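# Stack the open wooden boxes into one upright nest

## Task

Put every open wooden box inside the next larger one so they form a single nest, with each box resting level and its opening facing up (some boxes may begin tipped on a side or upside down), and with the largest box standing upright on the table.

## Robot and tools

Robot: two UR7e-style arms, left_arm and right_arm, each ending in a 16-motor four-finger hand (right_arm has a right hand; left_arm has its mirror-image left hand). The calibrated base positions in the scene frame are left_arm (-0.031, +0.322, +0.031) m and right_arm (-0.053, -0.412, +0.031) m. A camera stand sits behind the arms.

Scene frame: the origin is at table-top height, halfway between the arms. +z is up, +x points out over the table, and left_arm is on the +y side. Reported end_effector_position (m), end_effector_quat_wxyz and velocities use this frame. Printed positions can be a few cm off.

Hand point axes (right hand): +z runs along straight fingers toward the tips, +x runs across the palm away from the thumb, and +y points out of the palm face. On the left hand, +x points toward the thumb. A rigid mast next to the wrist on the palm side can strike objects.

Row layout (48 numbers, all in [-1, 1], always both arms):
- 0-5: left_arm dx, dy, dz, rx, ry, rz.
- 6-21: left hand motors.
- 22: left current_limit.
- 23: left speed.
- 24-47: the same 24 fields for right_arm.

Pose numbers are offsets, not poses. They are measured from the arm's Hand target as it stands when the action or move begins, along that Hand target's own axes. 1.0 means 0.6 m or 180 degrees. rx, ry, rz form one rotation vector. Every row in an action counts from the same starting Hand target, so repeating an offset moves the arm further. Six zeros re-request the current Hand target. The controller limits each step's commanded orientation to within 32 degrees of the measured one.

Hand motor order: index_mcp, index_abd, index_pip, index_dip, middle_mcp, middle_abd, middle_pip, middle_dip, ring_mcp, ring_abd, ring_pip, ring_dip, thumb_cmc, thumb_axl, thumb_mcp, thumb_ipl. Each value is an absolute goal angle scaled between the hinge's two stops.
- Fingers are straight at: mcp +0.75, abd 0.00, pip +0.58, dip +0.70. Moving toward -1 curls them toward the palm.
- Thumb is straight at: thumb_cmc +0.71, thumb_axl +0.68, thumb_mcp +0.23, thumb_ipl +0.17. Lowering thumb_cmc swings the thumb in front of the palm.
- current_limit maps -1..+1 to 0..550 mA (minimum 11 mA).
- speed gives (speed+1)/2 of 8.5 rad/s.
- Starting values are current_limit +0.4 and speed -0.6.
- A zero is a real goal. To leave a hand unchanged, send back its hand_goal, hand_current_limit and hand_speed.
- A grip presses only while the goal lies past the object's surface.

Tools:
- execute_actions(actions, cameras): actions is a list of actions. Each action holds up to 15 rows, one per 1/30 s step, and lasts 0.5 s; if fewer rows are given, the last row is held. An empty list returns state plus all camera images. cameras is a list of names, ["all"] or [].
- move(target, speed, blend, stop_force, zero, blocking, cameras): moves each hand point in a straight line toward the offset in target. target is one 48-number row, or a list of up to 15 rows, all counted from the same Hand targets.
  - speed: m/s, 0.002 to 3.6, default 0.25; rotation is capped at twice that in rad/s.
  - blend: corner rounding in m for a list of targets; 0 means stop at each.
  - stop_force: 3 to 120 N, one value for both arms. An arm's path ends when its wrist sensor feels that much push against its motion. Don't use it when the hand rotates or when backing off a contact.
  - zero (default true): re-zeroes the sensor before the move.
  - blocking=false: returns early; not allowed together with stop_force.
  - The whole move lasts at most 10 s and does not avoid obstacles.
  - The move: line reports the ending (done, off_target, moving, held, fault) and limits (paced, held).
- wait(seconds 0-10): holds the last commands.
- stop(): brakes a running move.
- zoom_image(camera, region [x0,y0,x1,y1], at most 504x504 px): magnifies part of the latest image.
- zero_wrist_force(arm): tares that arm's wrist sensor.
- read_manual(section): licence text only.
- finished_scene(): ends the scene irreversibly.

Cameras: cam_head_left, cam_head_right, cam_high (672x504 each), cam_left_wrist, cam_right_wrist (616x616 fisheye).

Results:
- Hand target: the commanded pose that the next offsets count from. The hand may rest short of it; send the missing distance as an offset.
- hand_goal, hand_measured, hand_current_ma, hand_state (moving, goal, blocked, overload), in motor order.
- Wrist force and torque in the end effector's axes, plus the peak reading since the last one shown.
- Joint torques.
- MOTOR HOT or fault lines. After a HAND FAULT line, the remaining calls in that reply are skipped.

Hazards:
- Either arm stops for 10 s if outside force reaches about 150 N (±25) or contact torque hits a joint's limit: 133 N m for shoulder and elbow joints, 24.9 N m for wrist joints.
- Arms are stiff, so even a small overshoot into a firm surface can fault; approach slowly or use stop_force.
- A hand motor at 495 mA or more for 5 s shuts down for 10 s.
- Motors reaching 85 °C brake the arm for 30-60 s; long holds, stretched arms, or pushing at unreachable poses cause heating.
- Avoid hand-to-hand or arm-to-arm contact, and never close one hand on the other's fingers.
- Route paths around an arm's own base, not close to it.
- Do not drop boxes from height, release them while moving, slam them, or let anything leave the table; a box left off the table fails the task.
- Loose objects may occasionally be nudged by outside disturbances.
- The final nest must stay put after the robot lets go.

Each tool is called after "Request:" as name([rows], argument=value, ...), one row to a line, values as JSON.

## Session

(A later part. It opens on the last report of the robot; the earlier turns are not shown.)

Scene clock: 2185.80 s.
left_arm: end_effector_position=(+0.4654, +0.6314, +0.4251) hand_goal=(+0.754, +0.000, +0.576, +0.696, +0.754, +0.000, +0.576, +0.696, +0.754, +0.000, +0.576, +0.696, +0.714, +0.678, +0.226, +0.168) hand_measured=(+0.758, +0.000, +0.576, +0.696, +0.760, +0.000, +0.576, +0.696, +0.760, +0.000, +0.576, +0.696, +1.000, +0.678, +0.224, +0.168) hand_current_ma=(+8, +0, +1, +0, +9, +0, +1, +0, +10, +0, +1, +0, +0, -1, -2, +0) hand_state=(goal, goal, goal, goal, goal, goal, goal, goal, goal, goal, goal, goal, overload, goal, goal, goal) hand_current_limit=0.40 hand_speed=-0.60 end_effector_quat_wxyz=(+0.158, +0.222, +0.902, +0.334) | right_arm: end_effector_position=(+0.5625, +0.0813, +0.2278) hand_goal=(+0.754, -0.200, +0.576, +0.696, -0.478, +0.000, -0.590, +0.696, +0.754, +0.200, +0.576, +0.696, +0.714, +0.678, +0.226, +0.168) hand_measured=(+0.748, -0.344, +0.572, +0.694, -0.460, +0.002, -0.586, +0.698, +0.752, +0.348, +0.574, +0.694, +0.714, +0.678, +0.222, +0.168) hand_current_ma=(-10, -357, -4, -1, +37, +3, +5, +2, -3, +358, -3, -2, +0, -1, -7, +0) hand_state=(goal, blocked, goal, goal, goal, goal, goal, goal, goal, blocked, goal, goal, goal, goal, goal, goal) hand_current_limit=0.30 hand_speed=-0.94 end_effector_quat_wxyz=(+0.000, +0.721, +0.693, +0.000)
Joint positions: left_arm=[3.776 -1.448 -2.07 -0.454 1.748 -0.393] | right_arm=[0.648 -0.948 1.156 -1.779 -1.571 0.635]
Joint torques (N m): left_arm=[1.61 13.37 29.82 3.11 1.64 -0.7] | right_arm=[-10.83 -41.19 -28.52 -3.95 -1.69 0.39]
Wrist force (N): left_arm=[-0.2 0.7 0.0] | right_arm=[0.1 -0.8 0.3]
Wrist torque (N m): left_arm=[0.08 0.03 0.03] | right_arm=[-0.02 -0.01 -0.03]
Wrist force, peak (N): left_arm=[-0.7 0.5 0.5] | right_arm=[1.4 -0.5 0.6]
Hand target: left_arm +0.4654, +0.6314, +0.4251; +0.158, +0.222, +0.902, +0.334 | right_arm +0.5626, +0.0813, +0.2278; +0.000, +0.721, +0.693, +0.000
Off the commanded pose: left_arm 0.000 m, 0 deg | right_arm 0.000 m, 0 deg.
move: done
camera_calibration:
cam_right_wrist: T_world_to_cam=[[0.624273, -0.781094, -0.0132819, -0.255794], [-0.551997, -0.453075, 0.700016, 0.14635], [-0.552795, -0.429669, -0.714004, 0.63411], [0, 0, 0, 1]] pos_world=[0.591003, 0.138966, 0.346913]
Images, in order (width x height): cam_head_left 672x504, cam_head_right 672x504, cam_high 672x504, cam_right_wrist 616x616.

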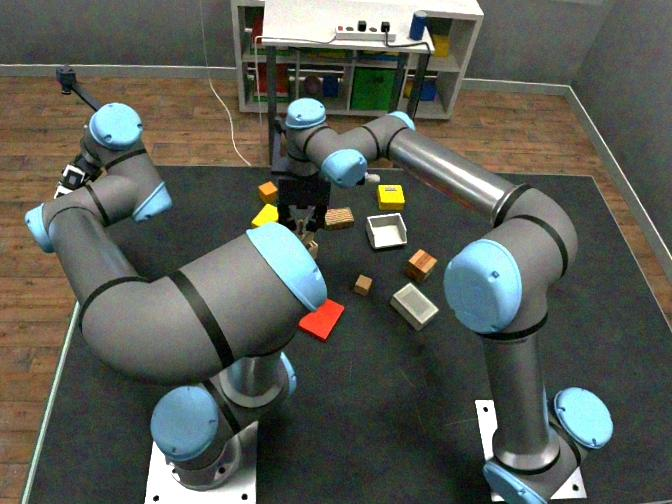

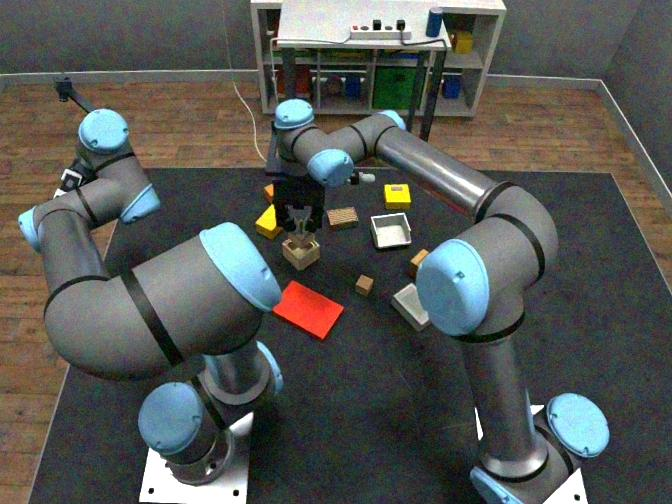

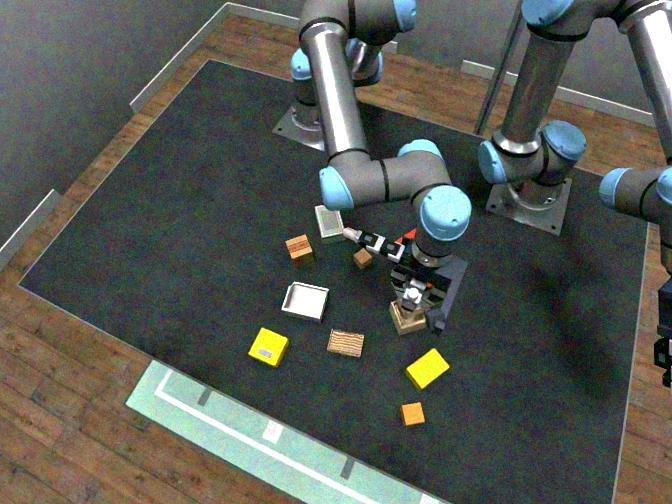

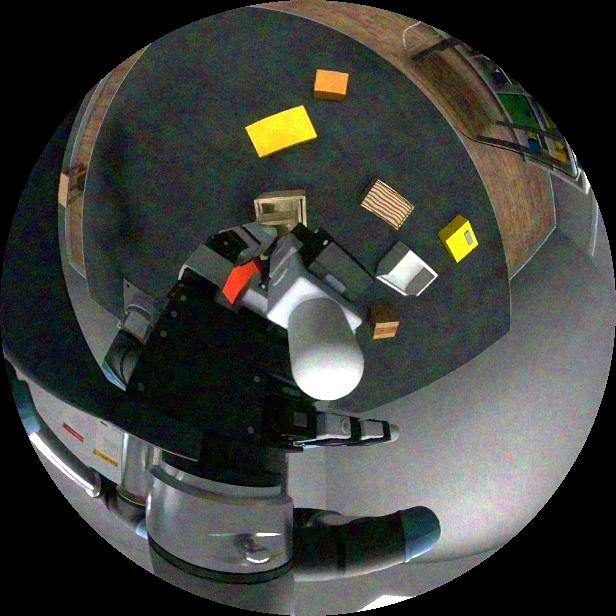

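Request:
move(target=[0,0,0,0,0,0,0.754,0,0.576,0.696,0.754,0,0.576,0.696,0.754,0,0.576,0.696,0.714,0.678,0.226,0.168,0.4,-0.6,0.0219,0.00113,0.0345,0,-0.0333,0,0.754,-0.20,0.576,0.696,-0.479,0,-0.591,0.696,0.754,0.20,0.576,0.696,0.714,0.678,0.226,0.168,0.3,-0.94], speed=0.03, cameras=["cam_head_left", "cam_head_right", "cam_high", "cam_right_wrist"])

Request:
zoom_image(camera="cam_right_wrist", region=[230, 160, 330, 260])

Request:
zoom_image(camera="cam_head_right", region=[270, 215, 335, 280])

Request:
zoom_image(camera="cam_high", region=[370, 270, 450, 350])

Scene clock: 2202.20 s.
left_arm: end_effector_position=(+0.4654, +0.6314, +0.4251) hand_goal=(+0.754, +0.000, +0.576, +0.696, +0.754, +0.000, +0.576, +0.696, +0.754, +0.000, +0.576, +0.696, +0.714, +0.678, +0.226, +0.168) hand_measured=(+0.758, +0.000, +0.576, +0.696, +0.760, +0.000, +0.576, +0.696, +0.760, +0.000, +0.576, +0.696, +1.000, +0.678, +0.224, +0.168) hand_current_ma=(+8, +0, +1, +0, +9, +0, +1, +0, +10, +0, +1, +0, +0, -1, -2, +0) hand_state=(goal, goal, goal, goal, goal, goal, goal, goal, goal, goal, goal, goal, overload, goal, goal, goal) hand_current_limit=0.40 hand_speed=-0.60 end_effector_quat_wxyz=(+0.158, +0.222, +0.902, +0.334) | right_arm: end_effector_position=(+0.5638, +0.0944, +0.2071) hand_goal=(+0.754, -0.200, +0.576, +0.696, -0.478, +0.000, -0.590, +0.696, +0.754, +0.200, +0.576, +0.696, +0.714, +0.678, +0.226, +0.168) hand_measured=(+0.748, -0.344, +0.572, +0.694, -0.460, +0.002, -0.586, +0.698, +0.752, +0.348, +0.574, +0.694, +0.714, +0.678, +0.222, +0.168) hand_current_ma=(-10, -357, -4, -1, +37, +3, +5, +2, -3, +358, -3, -2, +0, -1, -7, +0) hand_state=(goal, blocked, goal, goal, goal, goal, goal, goal, goal, blocked, goal, goal, goal, goal, goal, goal) hand_current_limit=0.30 hand_speed=-0.94 end_effector_quat_wxyz=(+0.037, +0.720, +0.692, -0.038) end_effector_velocity=(-0.002, +0.001, +0.000) end_effector_angular_velocity=(+0.005, +0.001, +0.002)
Joint positions: left_arm=[3.776 -1.448 -2.07 -0.454 1.748 -0.393] | right_arm=[0.687 -0.865 1.063 -1.703 -1.653 0.676]
Joint velocities: left_arm=[within noise] | right_arm=[0.001 -0.004 0.005 -0.004 0.004 -0.001]
Joint torques (N m): left_arm=[0.38 13.26 29.43 3.08 1.56 -0.78] | right_arm=[-7.02 -59.92 -13.73 -4.08 2.13 -0.47]
Wrist force (N): left_arm=[-0.3 0.2 0.1] | right_arm=[0.5 -0.3 0.2]
Wrist torque (N m): left_arm=[0.01 0.04 0.04] | right_arm=[0.06 -0.03 -0.02]
Wrist force, peak (N): left_arm=[-0.2 0.8 0.2] | right_arm=[0.9 -0.6 0.4]
Hand target: left_arm +0.4654, +0.6314, +0.4251; +0.158, +0.222, +0.902, +0.334 | right_arm +0.5638, +0.0944, +0.2071; +0.037, +0.720, +0.692, -0.038
Off the commanded pose: left_arm 0.000 m, 0 deg | right_arm 0.000 m, 0 deg.
move: done
camera_calibration:
cam_right_wrist: T_world_to_cam=[[0.624389, -0.778329, 0.0658878, -0.2633], [-0.548975, -0.377259, 0.745857, 0.149191], [-0.555665, -0.501876, -0.66284, 0.62357], [0, 0, 0, 1]] pos_world=[0.5928, 0.164304, 0.319401]
Images, in order (width x height): cam_head_left 672x504, cam_head_right 672x504, cam_high 672x504, cam_right_wrist 616x616.

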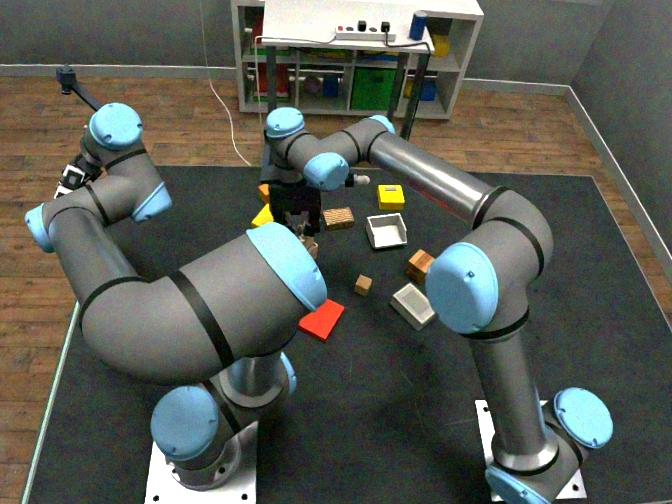

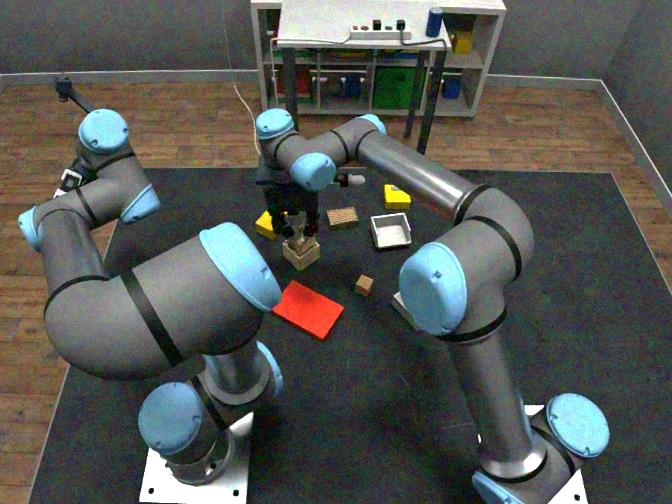

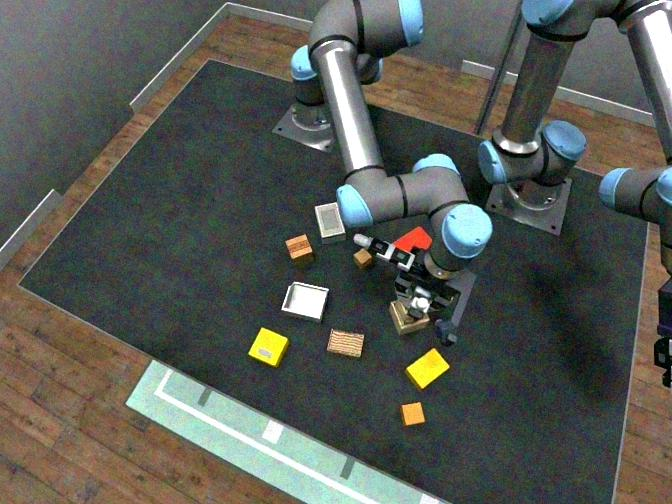

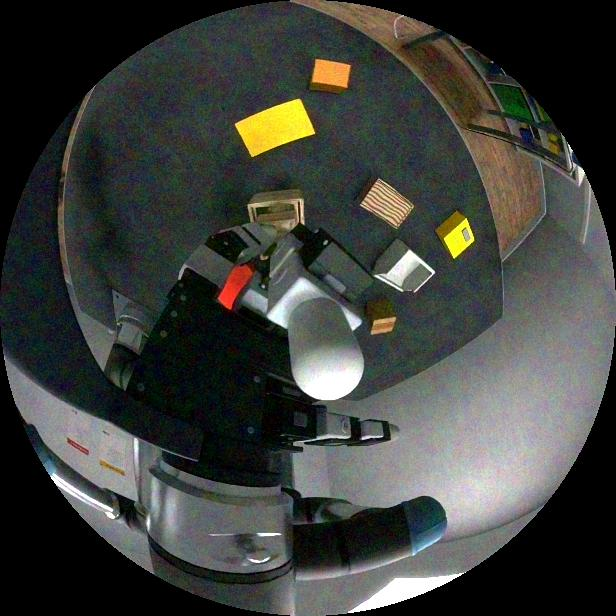

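Scaled by 5.040 from the camera's 616x616 image, which has a finer 880x880 frame.

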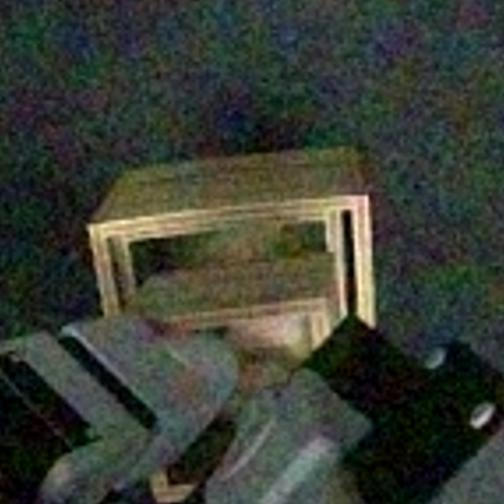

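Scaled by 7.754.

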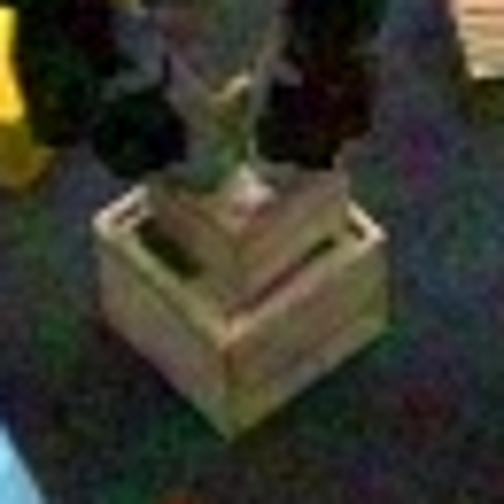

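Scaled by 6.300.

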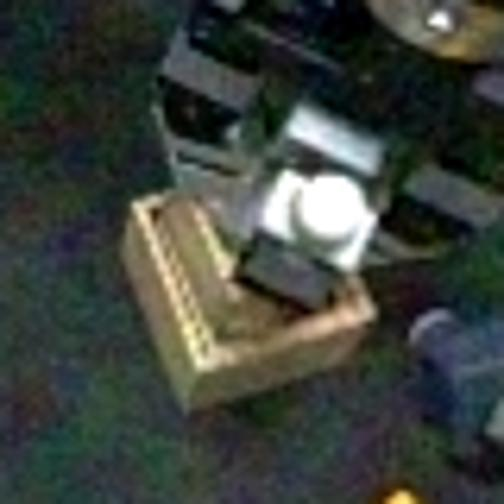

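Request:
move(target=[0,0,0,0,0,0,0.754,0,0.576,0.696,0.754,0,0.576,0.696,0.754,0,0.576,0.696,0.714,0.678,0.226,0.168,0.4,-0.6,0.00141,0,0.01326,0,0,0,0.754,-0.20,0.576,0.696,-0.479,0,-0.591,0.696,0.754,0.20,0.576,0.696,0.714,0.678,0.226,0.168,0.3,-0.94], speed=0.01, stop_force=3, cameras=["cam_head_left", "cam_head_right", "cam_high", "cam_right_wrist"])

Request:
zoom_image(camera="cam_right_wrist", region=[230, 160, 330, 260])

Request:
zoom_image(camera="cam_head_right", region=[270, 215, 335, 280])

Request:
zoom_image(camera="cam_high", region=[370, 270, 450, 350])

Scene clock: 2212.53 s.
left_arm: end_effector_position=(+0.4654, +0.6314, +0.4251) hand_goal=(+0.754, +0.000, +0.576, +0.696, +0.754, +0.000, +0.576, +0.696, +0.754, +0.000, +0.576, +0.696, +0.714, +0.678, +0.226, +0.168) hand_measured=(+0.758, +0.000, +0.576, +0.696, +0.760, +0.000, +0.576, +0.696, +0.760, +0.000, +0.576, +0.696, +1.000, +0.678, +0.224, +0.168) hand_current_ma=(+8, +0, +1, +0, +9, +0, +1, +0, +10, +0, +1, +0, +0, -1, -2, +0) hand_state=(goal, goal, goal, goal, goal, goal, goal, goal, goal, goal, goal, goal, overload, goal, goal, goal) hand_current_limit=0.40 hand_speed=-0.60 end_effector_quat_wxyz=(+0.158, +0.222, +0.902, +0.334) | right_arm: end_effector_position=(+0.5638, +0.0944, +0.1991) hand_goal=(+0.754, -0.200, +0.576, +0.696, -0.478, +0.000, -0.590, +0.696, +0.754, +0.200, +0.576, +0.696, +0.714, +0.678, +0.226, +0.168) hand_measured=(+0.748, -0.344, +0.572, +0.694, -0.460, +0.002, -0.586, +0.698, +0.752, +0.348, +0.574, +0.694, +0.714, +0.678, +0.222, +0.168) hand_current_ma=(-10, -357, -4, -1, +37, +3, +5, +2, -3, +357, -3, -2, +0, -1, -7, +0) hand_state=(goal, blocked, goal, goal, goal, goal, goal, goal, goal, blocked, goal, goal, goal, goal, goal, goal) hand_current_limit=0.30 hand_speed=-0.94 end_effector_quat_wxyz=(+0.037, +0.720, +0.692, -0.038)
Joint positions: left_arm=[3.776 -1.448 -2.07 -0.454 1.748 -0.393] | right_arm=[0.687 -0.861 1.076 -1.721 -1.653 0.676]
Joint torques (N m): left_arm=[1.19 12.67 28.47 3.28 1.62 -0.67] | right_arm=[-8.83 -54.3 -30.53 0.07 1.94 -0.16]
Wrist force (N): left_arm=[-0.4 0.5 0.4] | right_arm=[0.5 -0.8 -0.1]
Wrist torque (N m): left_arm=[0.02 0.07 0.03] | right_arm=[0.02 -0.02 -0.04]
Wrist force, peak (N): left_arm=[-0.7 0.5 0.1] | right_arm=[0.7 -0.8 0.3]
Hand target: left_arm +0.4654, +0.6314, +0.4251; +0.158, +0.222, +0.902, +0.334 | right_arm +0.5638, +0.0944, +0.1991; +0.037, +0.720, +0.692, -0.038
Off the commanded pose: left_arm 0.000 m, 0 deg | right_arm 0.000 m, 0 deg.
move: done
camera_calibration:
cam_right_wrist: T_world_to_cam=[[0.624306, -0.778423, 0.0655755, -0.262751], [-0.548953, -0.377442, 0.74578, 0.155216], [-0.555781, -0.501593, -0.662957, 0.618331], [0, 0, 0, 1]] pos_world=[0.5929, 0.164204, 0.3114]
Images, in order (width x height): cam_head_left 672x504, cam_head_right 672x504, cam_high 672x504, cam_right_wrist 616x616.

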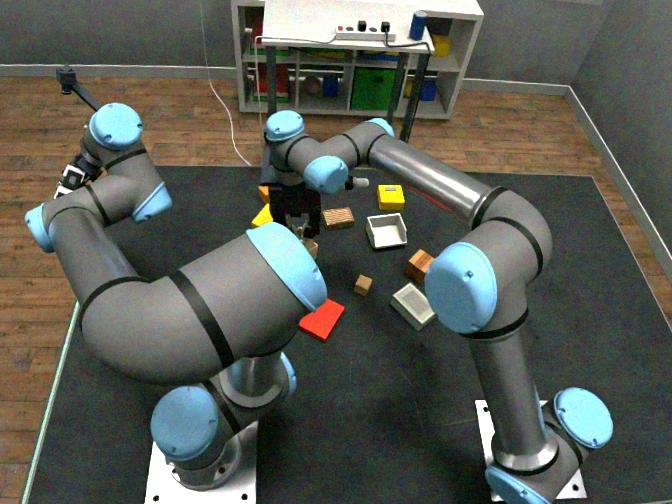

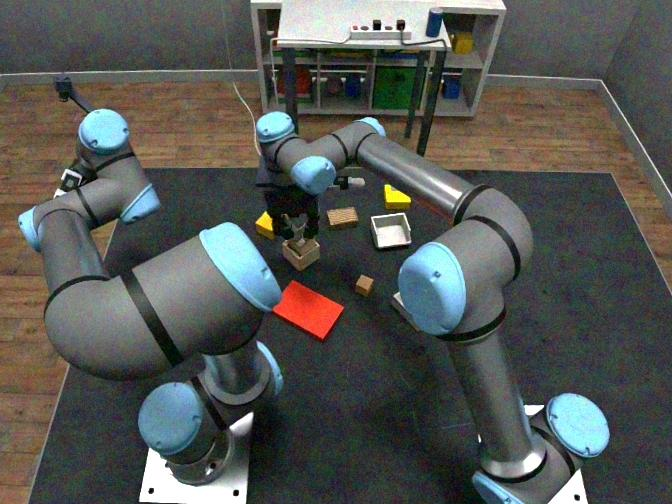

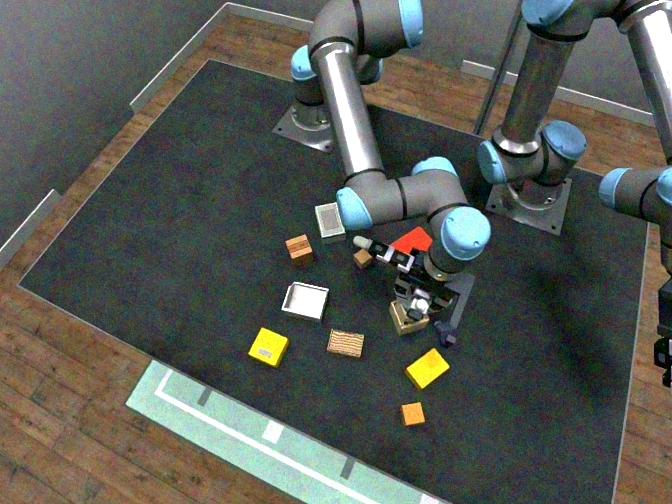

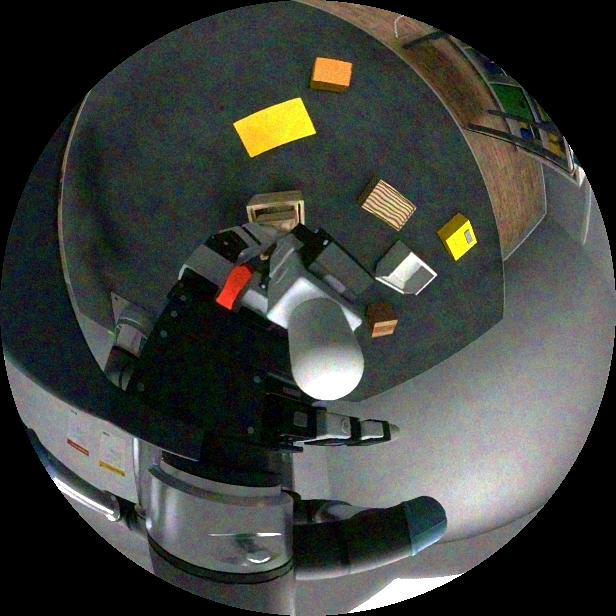

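Scaled by 5.040 from the camera's 616x616 image, which has a finer 880x880 frame.

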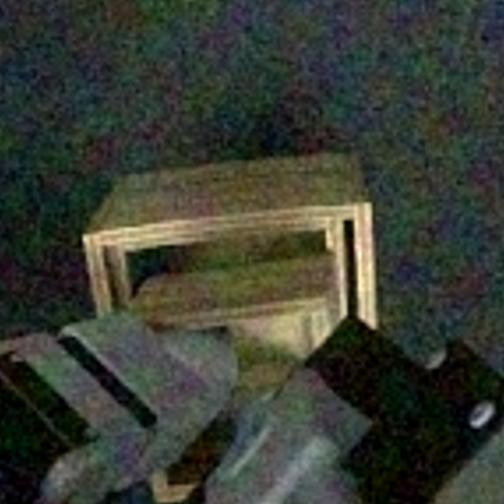

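Scaled by 7.754.

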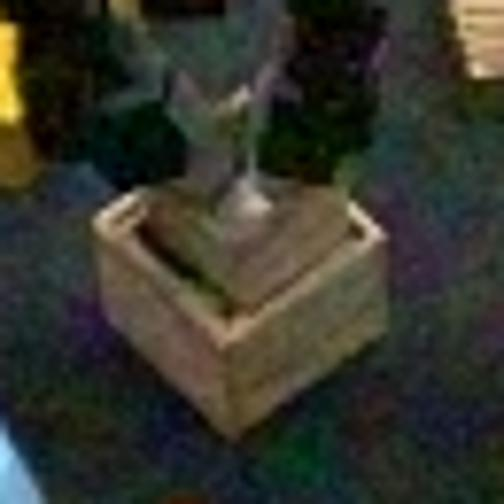

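Scaled by 6.300.

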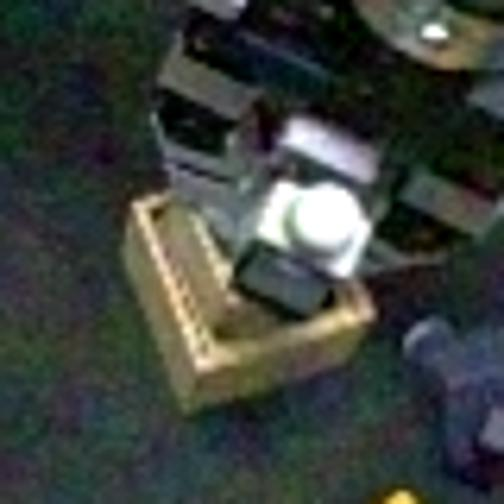

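Request:
move(target=[0,0,0,0,0,0,0.754,0,0.576,0.696,0.754,0,0.576,0.696,0.754,0,0.576,0.696,0.714,0.678,0.226,0.168,0.4,-0.6,0.00912,0,-0.00097,0,0,0,0.754,-0.20,0.576,0.696,-0.479,0,-0.591,0.696,0.754,0.20,0.576,0.696,0.714,0.678,0.226,0.168,0.3,-0.94], speed=0.006, stop_force=3, cameras=["cam_head_left", "cam_head_right", "cam_high", "cam_right_wrist"])

Request:
zoom_image(camera="cam_right_wrist", region=[230, 160, 330, 260])

Request:
zoom_image(camera="cam_head_right", region=[270, 215, 335, 280])

Request:
zoom_image(camera="cam_high", region=[370, 270, 450, 350])

Scene clock: 2221.90 s.
left_arm: end_effector_position=(+0.4654, +0.6314, +0.4251) hand_goal=(+0.754, +0.000, +0.576, +0.696, +0.754, +0.000, +0.576, +0.696, +0.754, +0.000, +0.576, +0.696, +0.714, +0.678, +0.226, +0.168) hand_measured=(+0.758, +0.000, +0.576, +0.696, +0.760, +0.000, +0.576, +0.696, +0.760, +0.000, +0.576, +0.696, +1.000, +0.678, +0.224, +0.168) hand_current_ma=(+8, +0, +1, +0, +9, +0, +1, +0, +10, +0, +1, +0, +0, -1, -2, +0) hand_state=(goal, goal, goal, goal, goal, goal, goal, goal, goal, goal, goal, goal, overload, goal, goal, goal) hand_current_limit=0.40 hand_speed=-0.60 end_effector_quat_wxyz=(+0.158, +0.222, +0.902, +0.334) | right_arm: end_effector_position=(+0.5640, +0.0999, +0.1991) hand_goal=(+0.754, -0.200, +0.576, +0.696, -0.478, +0.000, -0.590, +0.696, +0.754, +0.200, +0.576, +0.696, +0.714, +0.678, +0.226, +0.168) hand_measured=(+0.748, -0.344, +0.572, +0.694, -0.460, +0.002, -0.586, +0.698, +0.752, +0.348, +0.574, +0.694, +0.714, +0.678, +0.222, +0.168) hand_current_ma=(-10, -357, -4, -1, +37, +3, +5, +2, -3, +357, -3, -2, +0, -1, -7, +0) hand_state=(goal, blocked, goal, goal, goal, goal, goal, goal, goal, blocked, goal, goal, goal, goal, goal, goal) hand_current_limit=0.30 hand_speed=-0.94 end_effector_quat_wxyz=(+0.037, +0.720, +0.692, -0.038)
Joint positions: left_arm=[3.776 -1.448 -2.07 -0.454 1.748 -0.393] | right_arm=[0.692 -0.85 1.057 -1.713 -1.653 0.682]
Joint torques (N m): left_arm=[0.99 12.12 28.87 2.99 1.76 -0.49] | right_arm=[-4.74 -58.36 -14.48 -3.91 1.7 -0.39]
Wrist force (N): left_arm=[-0.3 0.4 0.3] | right_arm=[0.6 -0.6 0.2]
Wrist torque (N m): left_arm=[0.01 0.06 0.03] | right_arm=[0.02 -0.04 -0.02]
Wrist force, peak (N): left_arm=[-0.4 0.7 0.4] | right_arm=[0.7 -0.9 0.5]
Hand target: left_arm +0.4654, +0.6314, +0.4251; +0.158, +0.222, +0.902, +0.334 | right_arm +0.5641, +0.0999, +0.1991; +0.037, +0.720, +0.692, -0.038
Off the commanded pose: left_arm 0.000 m, 0 deg | right_arm 0.000 m, 0 deg.
move: done
camera_calibration:
cam_right_wrist: T_world_to_cam=[[0.624338, -0.778394, 0.0656112, -0.258574], [-0.549024, -0.377508, 0.745694, 0.157352], [-0.555675, -0.501587, -0.66305, 0.621177], [0, 0, 0, 1]] pos_world=[0.593, 0.169704, 0.3115]
Images, in order (width x height): cam_head_left 672x504, cam_head_right 672x504, cam_high 672x504, cam_right_wrist 616x616.

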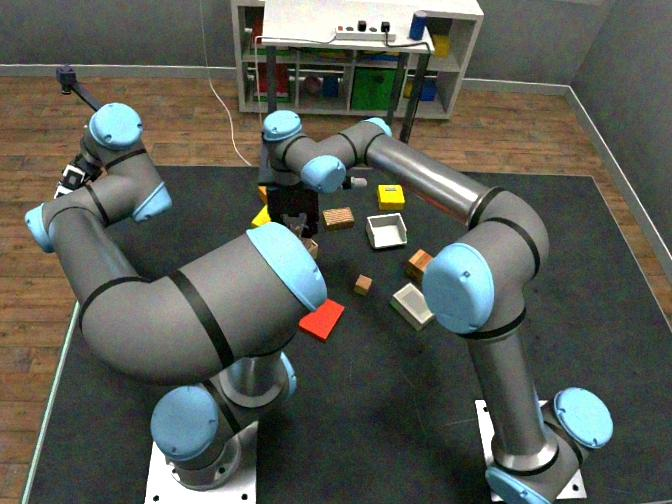

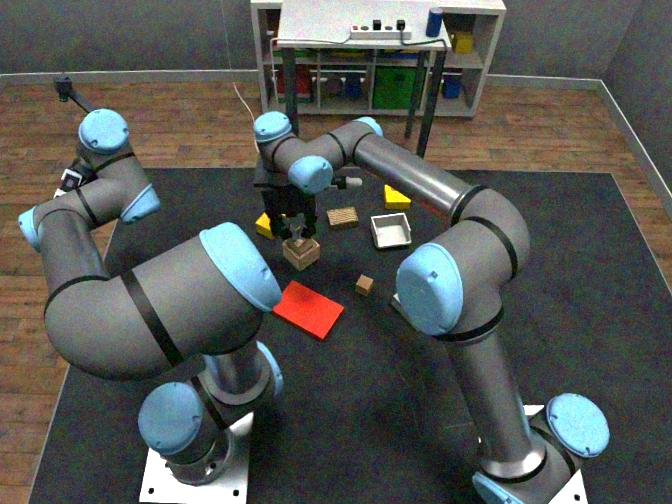

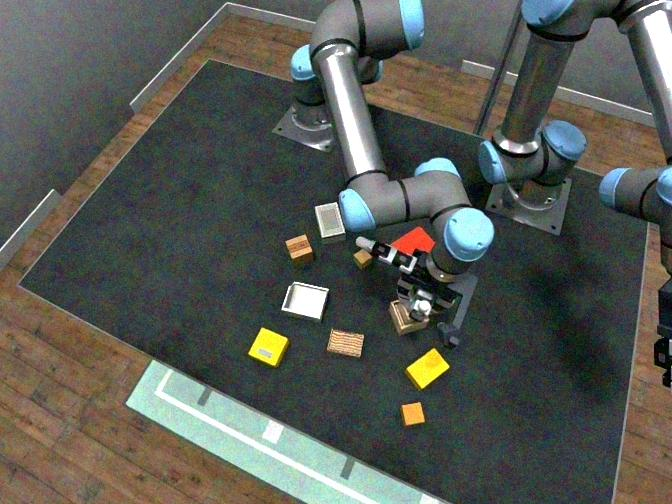

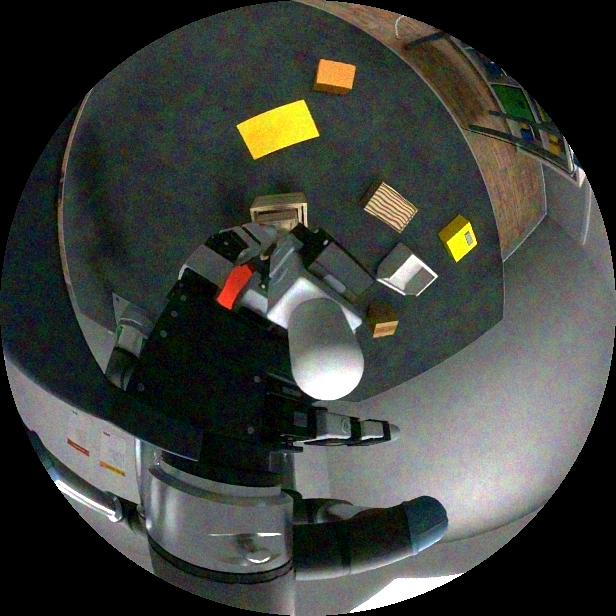

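Scaled by 5.040 from the camera's 616x616 image, which has a finer 880x880 frame.

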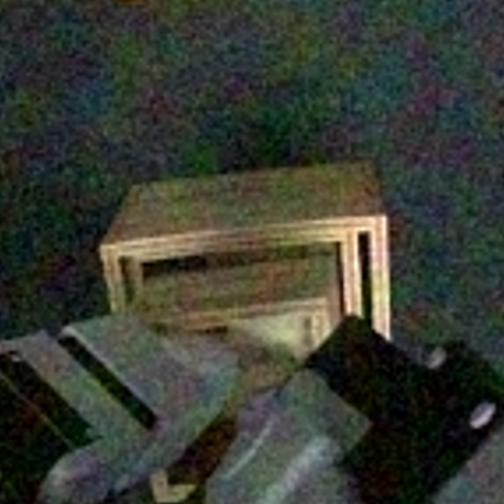

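Scaled by 7.754.

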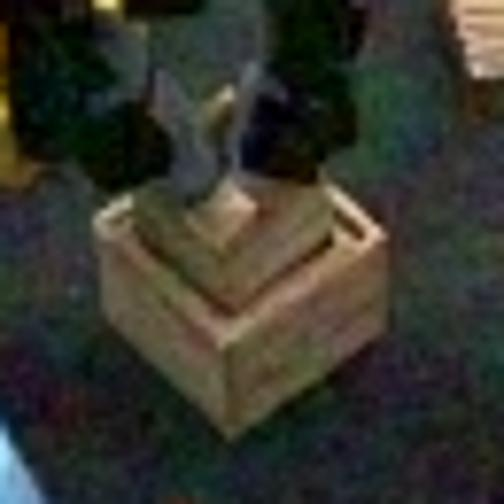

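Scaled by 6.300.

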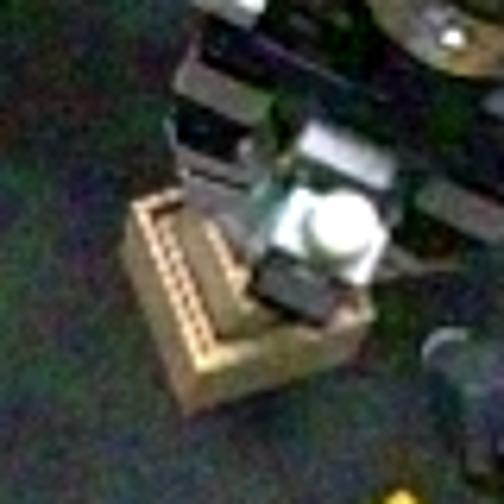

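Request:
move(target=[0,0,0,0,0,0,0.754,0,0.576,0.696,0.754,0,0.576,0.696,0.754,0,0.576,0.696,0.714,0.678,0.226,0.168,0.4,-0.6,0.00664,0,-0.00071,0,0,0,0.754,-0.20,0.576,0.696,-0.479,0,-0.591,0.696,0.754,0.20,0.576,0.696,0.714,0.678,0.226,0.168,0.3,-0.94], speed=0.006, stop_force=3, cameras=["cam_head_left", "cam_head_right", "cam_high", "cam_right_wrist"])

Request:
zoom_image(camera="cam_right_wrist", region=[230, 160, 330, 260])

Request:
zoom_image(camera="cam_head_right", region=[270, 215, 335, 280])

Request:
zoom_image(camera="cam_high", region=[370, 270, 450, 350])

Scene clock: 2236.63 s.
left_arm: end_effector_position=(+0.4654, +0.6314, +0.4251) hand_goal=(+0.754, +0.000, +0.576, +0.696, +0.754, +0.000, +0.576, +0.696, +0.754, +0.000, +0.576, +0.696, +0.714, +0.678, +0.226, +0.168) hand_measured=(+0.758, +0.000, +0.576, +0.696, +0.760, +0.000, +0.576, +0.696, +0.760, +0.000, +0.576, +0.696, +1.000, +0.678, +0.224, +0.168) hand_current_ma=(+8, +0, +1, +0, +9, +0, +1, +0, +10, +0, +1, +0, +0, -1, -2, +0) hand_state=(goal, goal, goal, goal, goal, goal, goal, goal, goal, goal, goal, goal, overload, goal, goal, goal) hand_current_limit=0.40 hand_speed=-0.60 end_effector_quat_wxyz=(+0.158, +0.222, +0.902, +0.334) | right_arm: end_effector_position=(+0.5642, +0.1039, +0.1991) hand_goal=(+0.754, -0.200, +0.576, +0.696, -0.478, +0.000, -0.590, +0.696, +0.754, +0.200, +0.576, +0.696, +0.714, +0.678, +0.226, +0.168) hand_measured=(+0.748, -0.344, +0.572, +0.694, -0.460, +0.002, -0.586, +0.698, +0.752, +0.348, +0.574, +0.694, +0.714, +0.678, +0.222, +0.168) hand_current_ma=(-10, -357, -4, -1, +37, +3, +5, +2, -3, +357, -3, -2, +0, -1, -7, +0) hand_state=(goal, blocked, goal, goal, goal, goal, goal, goal, goal, blocked, goal, goal, goal, goal, goal, goal) hand_current_limit=0.30 hand_speed=-0.94 end_effector_quat_wxyz=(+0.037, +0.720, +0.692, -0.038)
Joint positions: left_arm=[3.776 -1.448 -2.07 -0.454 1.748 -0.393] | right_arm=[0.696 -0.842 1.043 -1.706 -1.653 0.686]
Joint torques (N m): left_arm=[0.43 12.42 29.96 3.11 1.6 -0.72] | right_arm=[-4.39 -58.71 -14.49 -3.81 1.59 -0.19]
Wrist force (N): left_arm=[-0.3 0.6 0.2] | right_arm=[0.7 -0.4 0.1]
Wrist torque (N m): left_arm=[0.05 0.06 0.02] | right_arm=[0.01 -0.09 0.01]
Wrist force, peak (N): left_arm=[-0.5 0.7 0.2] | right_arm=[0.8 -0.6 0.6]
Hand target: left_arm +0.4654, +0.6314, +0.4251; +0.158, +0.222, +0.902, +0.334 | right_arm +0.5642, +0.1039, +0.1991; +0.037, +0.720, +0.692, -0.038
Off the commanded pose: left_arm 0.000 m, 0 deg | right_arm 0.000 m, 0 deg.
move: done
camera_calibration:
cam_right_wrist: T_world_to_cam=[[0.624381, -0.778365, 0.0655543, -0.255598], [-0.548975, -0.377568, 0.7457, 0.158952], [-0.555676, -0.501589, -0.663049, 0.623295], [0, 0, 0, 1]] pos_world=[0.5932, 0.173704, 0.3115]
Images, in order (width x height): cam_head_left 672x504, cam_head_right 672x504, cam_high 672x504, cam_right_wrist 616x616.

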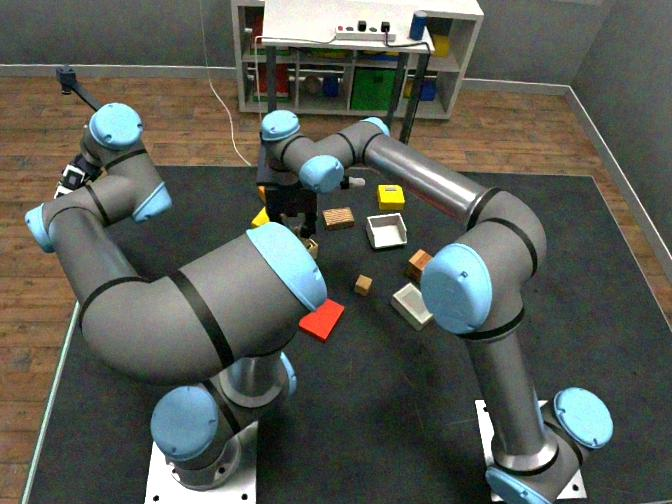

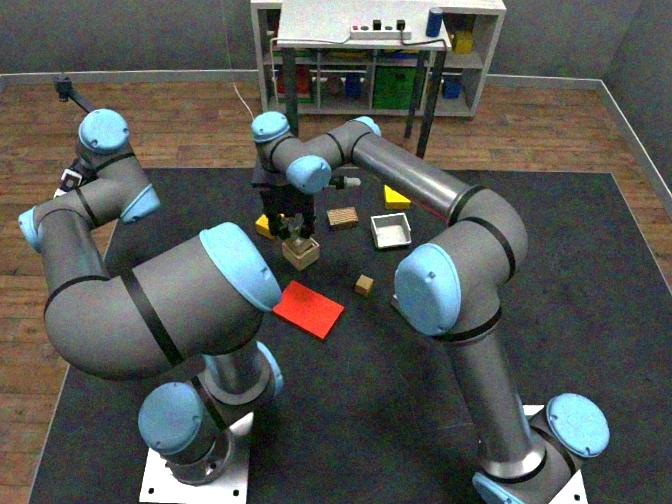

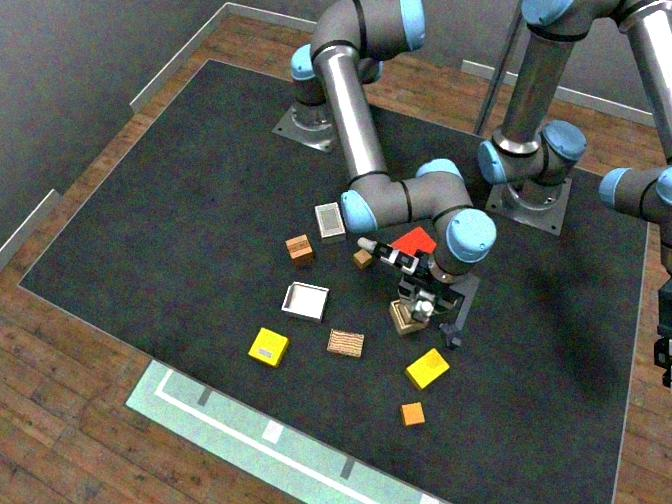

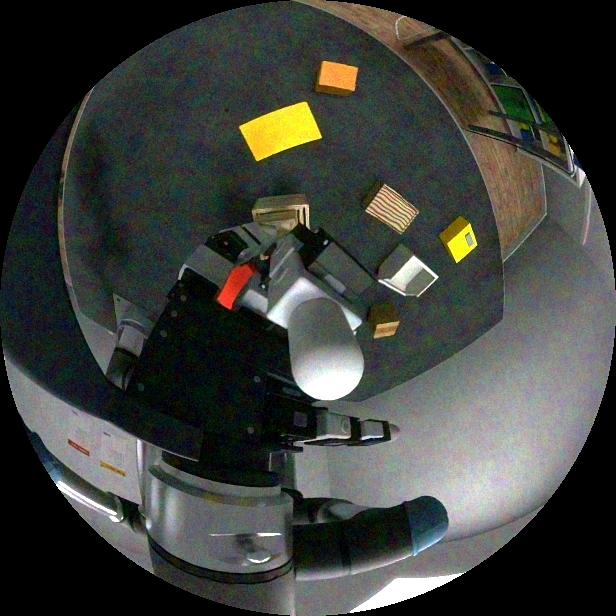

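Scaled by 5.040 from the camera's 616x616 image, which has a finer 880x880 frame.

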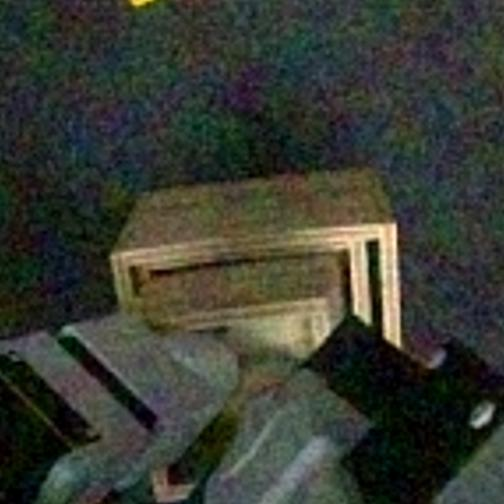

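Scaled by 7.754.

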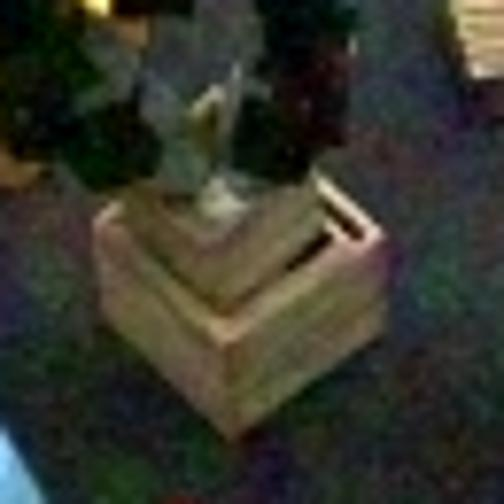

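Scaled by 6.300.

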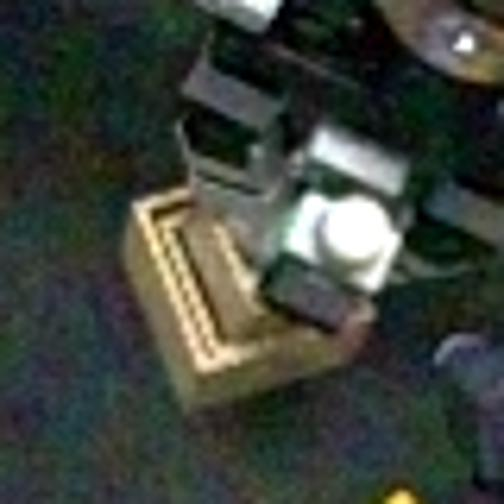

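Request:
zoom_image(camera="cam_head_right", region=[280, 230, 322, 272])

Request:
zoom_image(camera="cam_right_wrist", region=[245, 185, 317, 257])

Request:
zoom_image(camera="cam_high", region=[385, 290, 440, 345])

Request:
zoom_image(camera="cam_head_left", region=[280, 215, 330, 265])

Scaled by 12.000.

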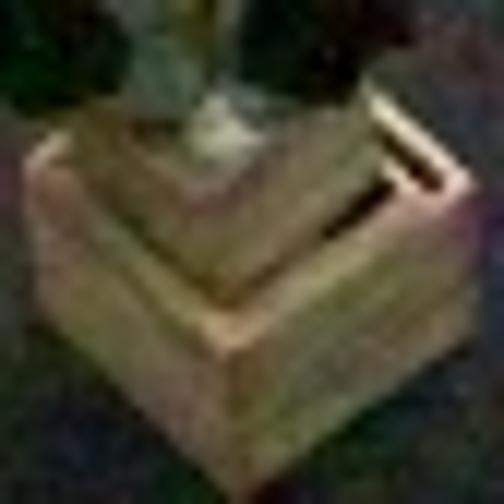

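Scaled by 7.000 from the camera's 616x616 image, which has a finer 880x880 frame.

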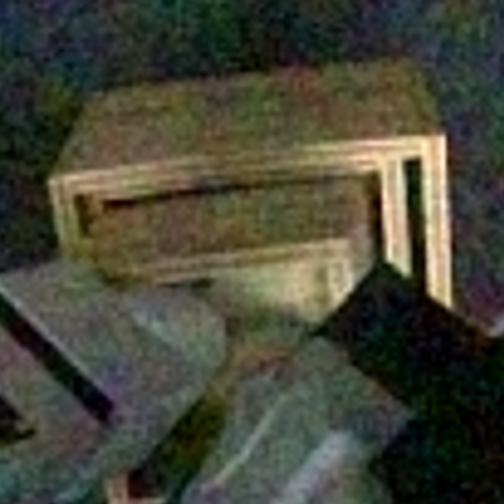

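Scaled by 9.164.

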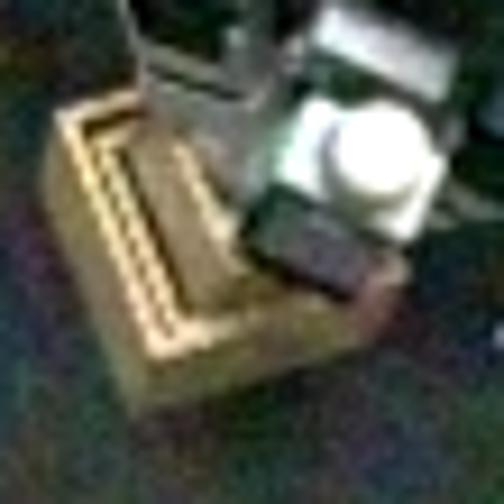

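Scaled by 10.080.

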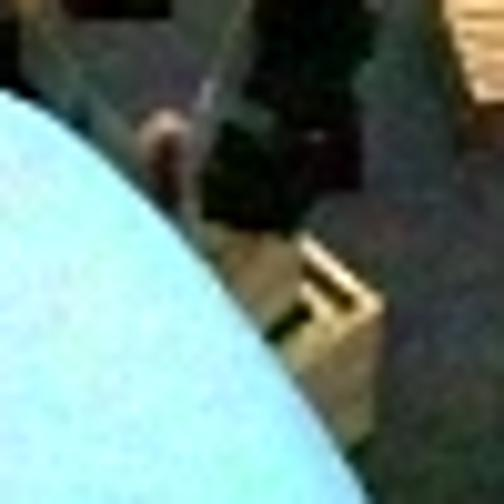

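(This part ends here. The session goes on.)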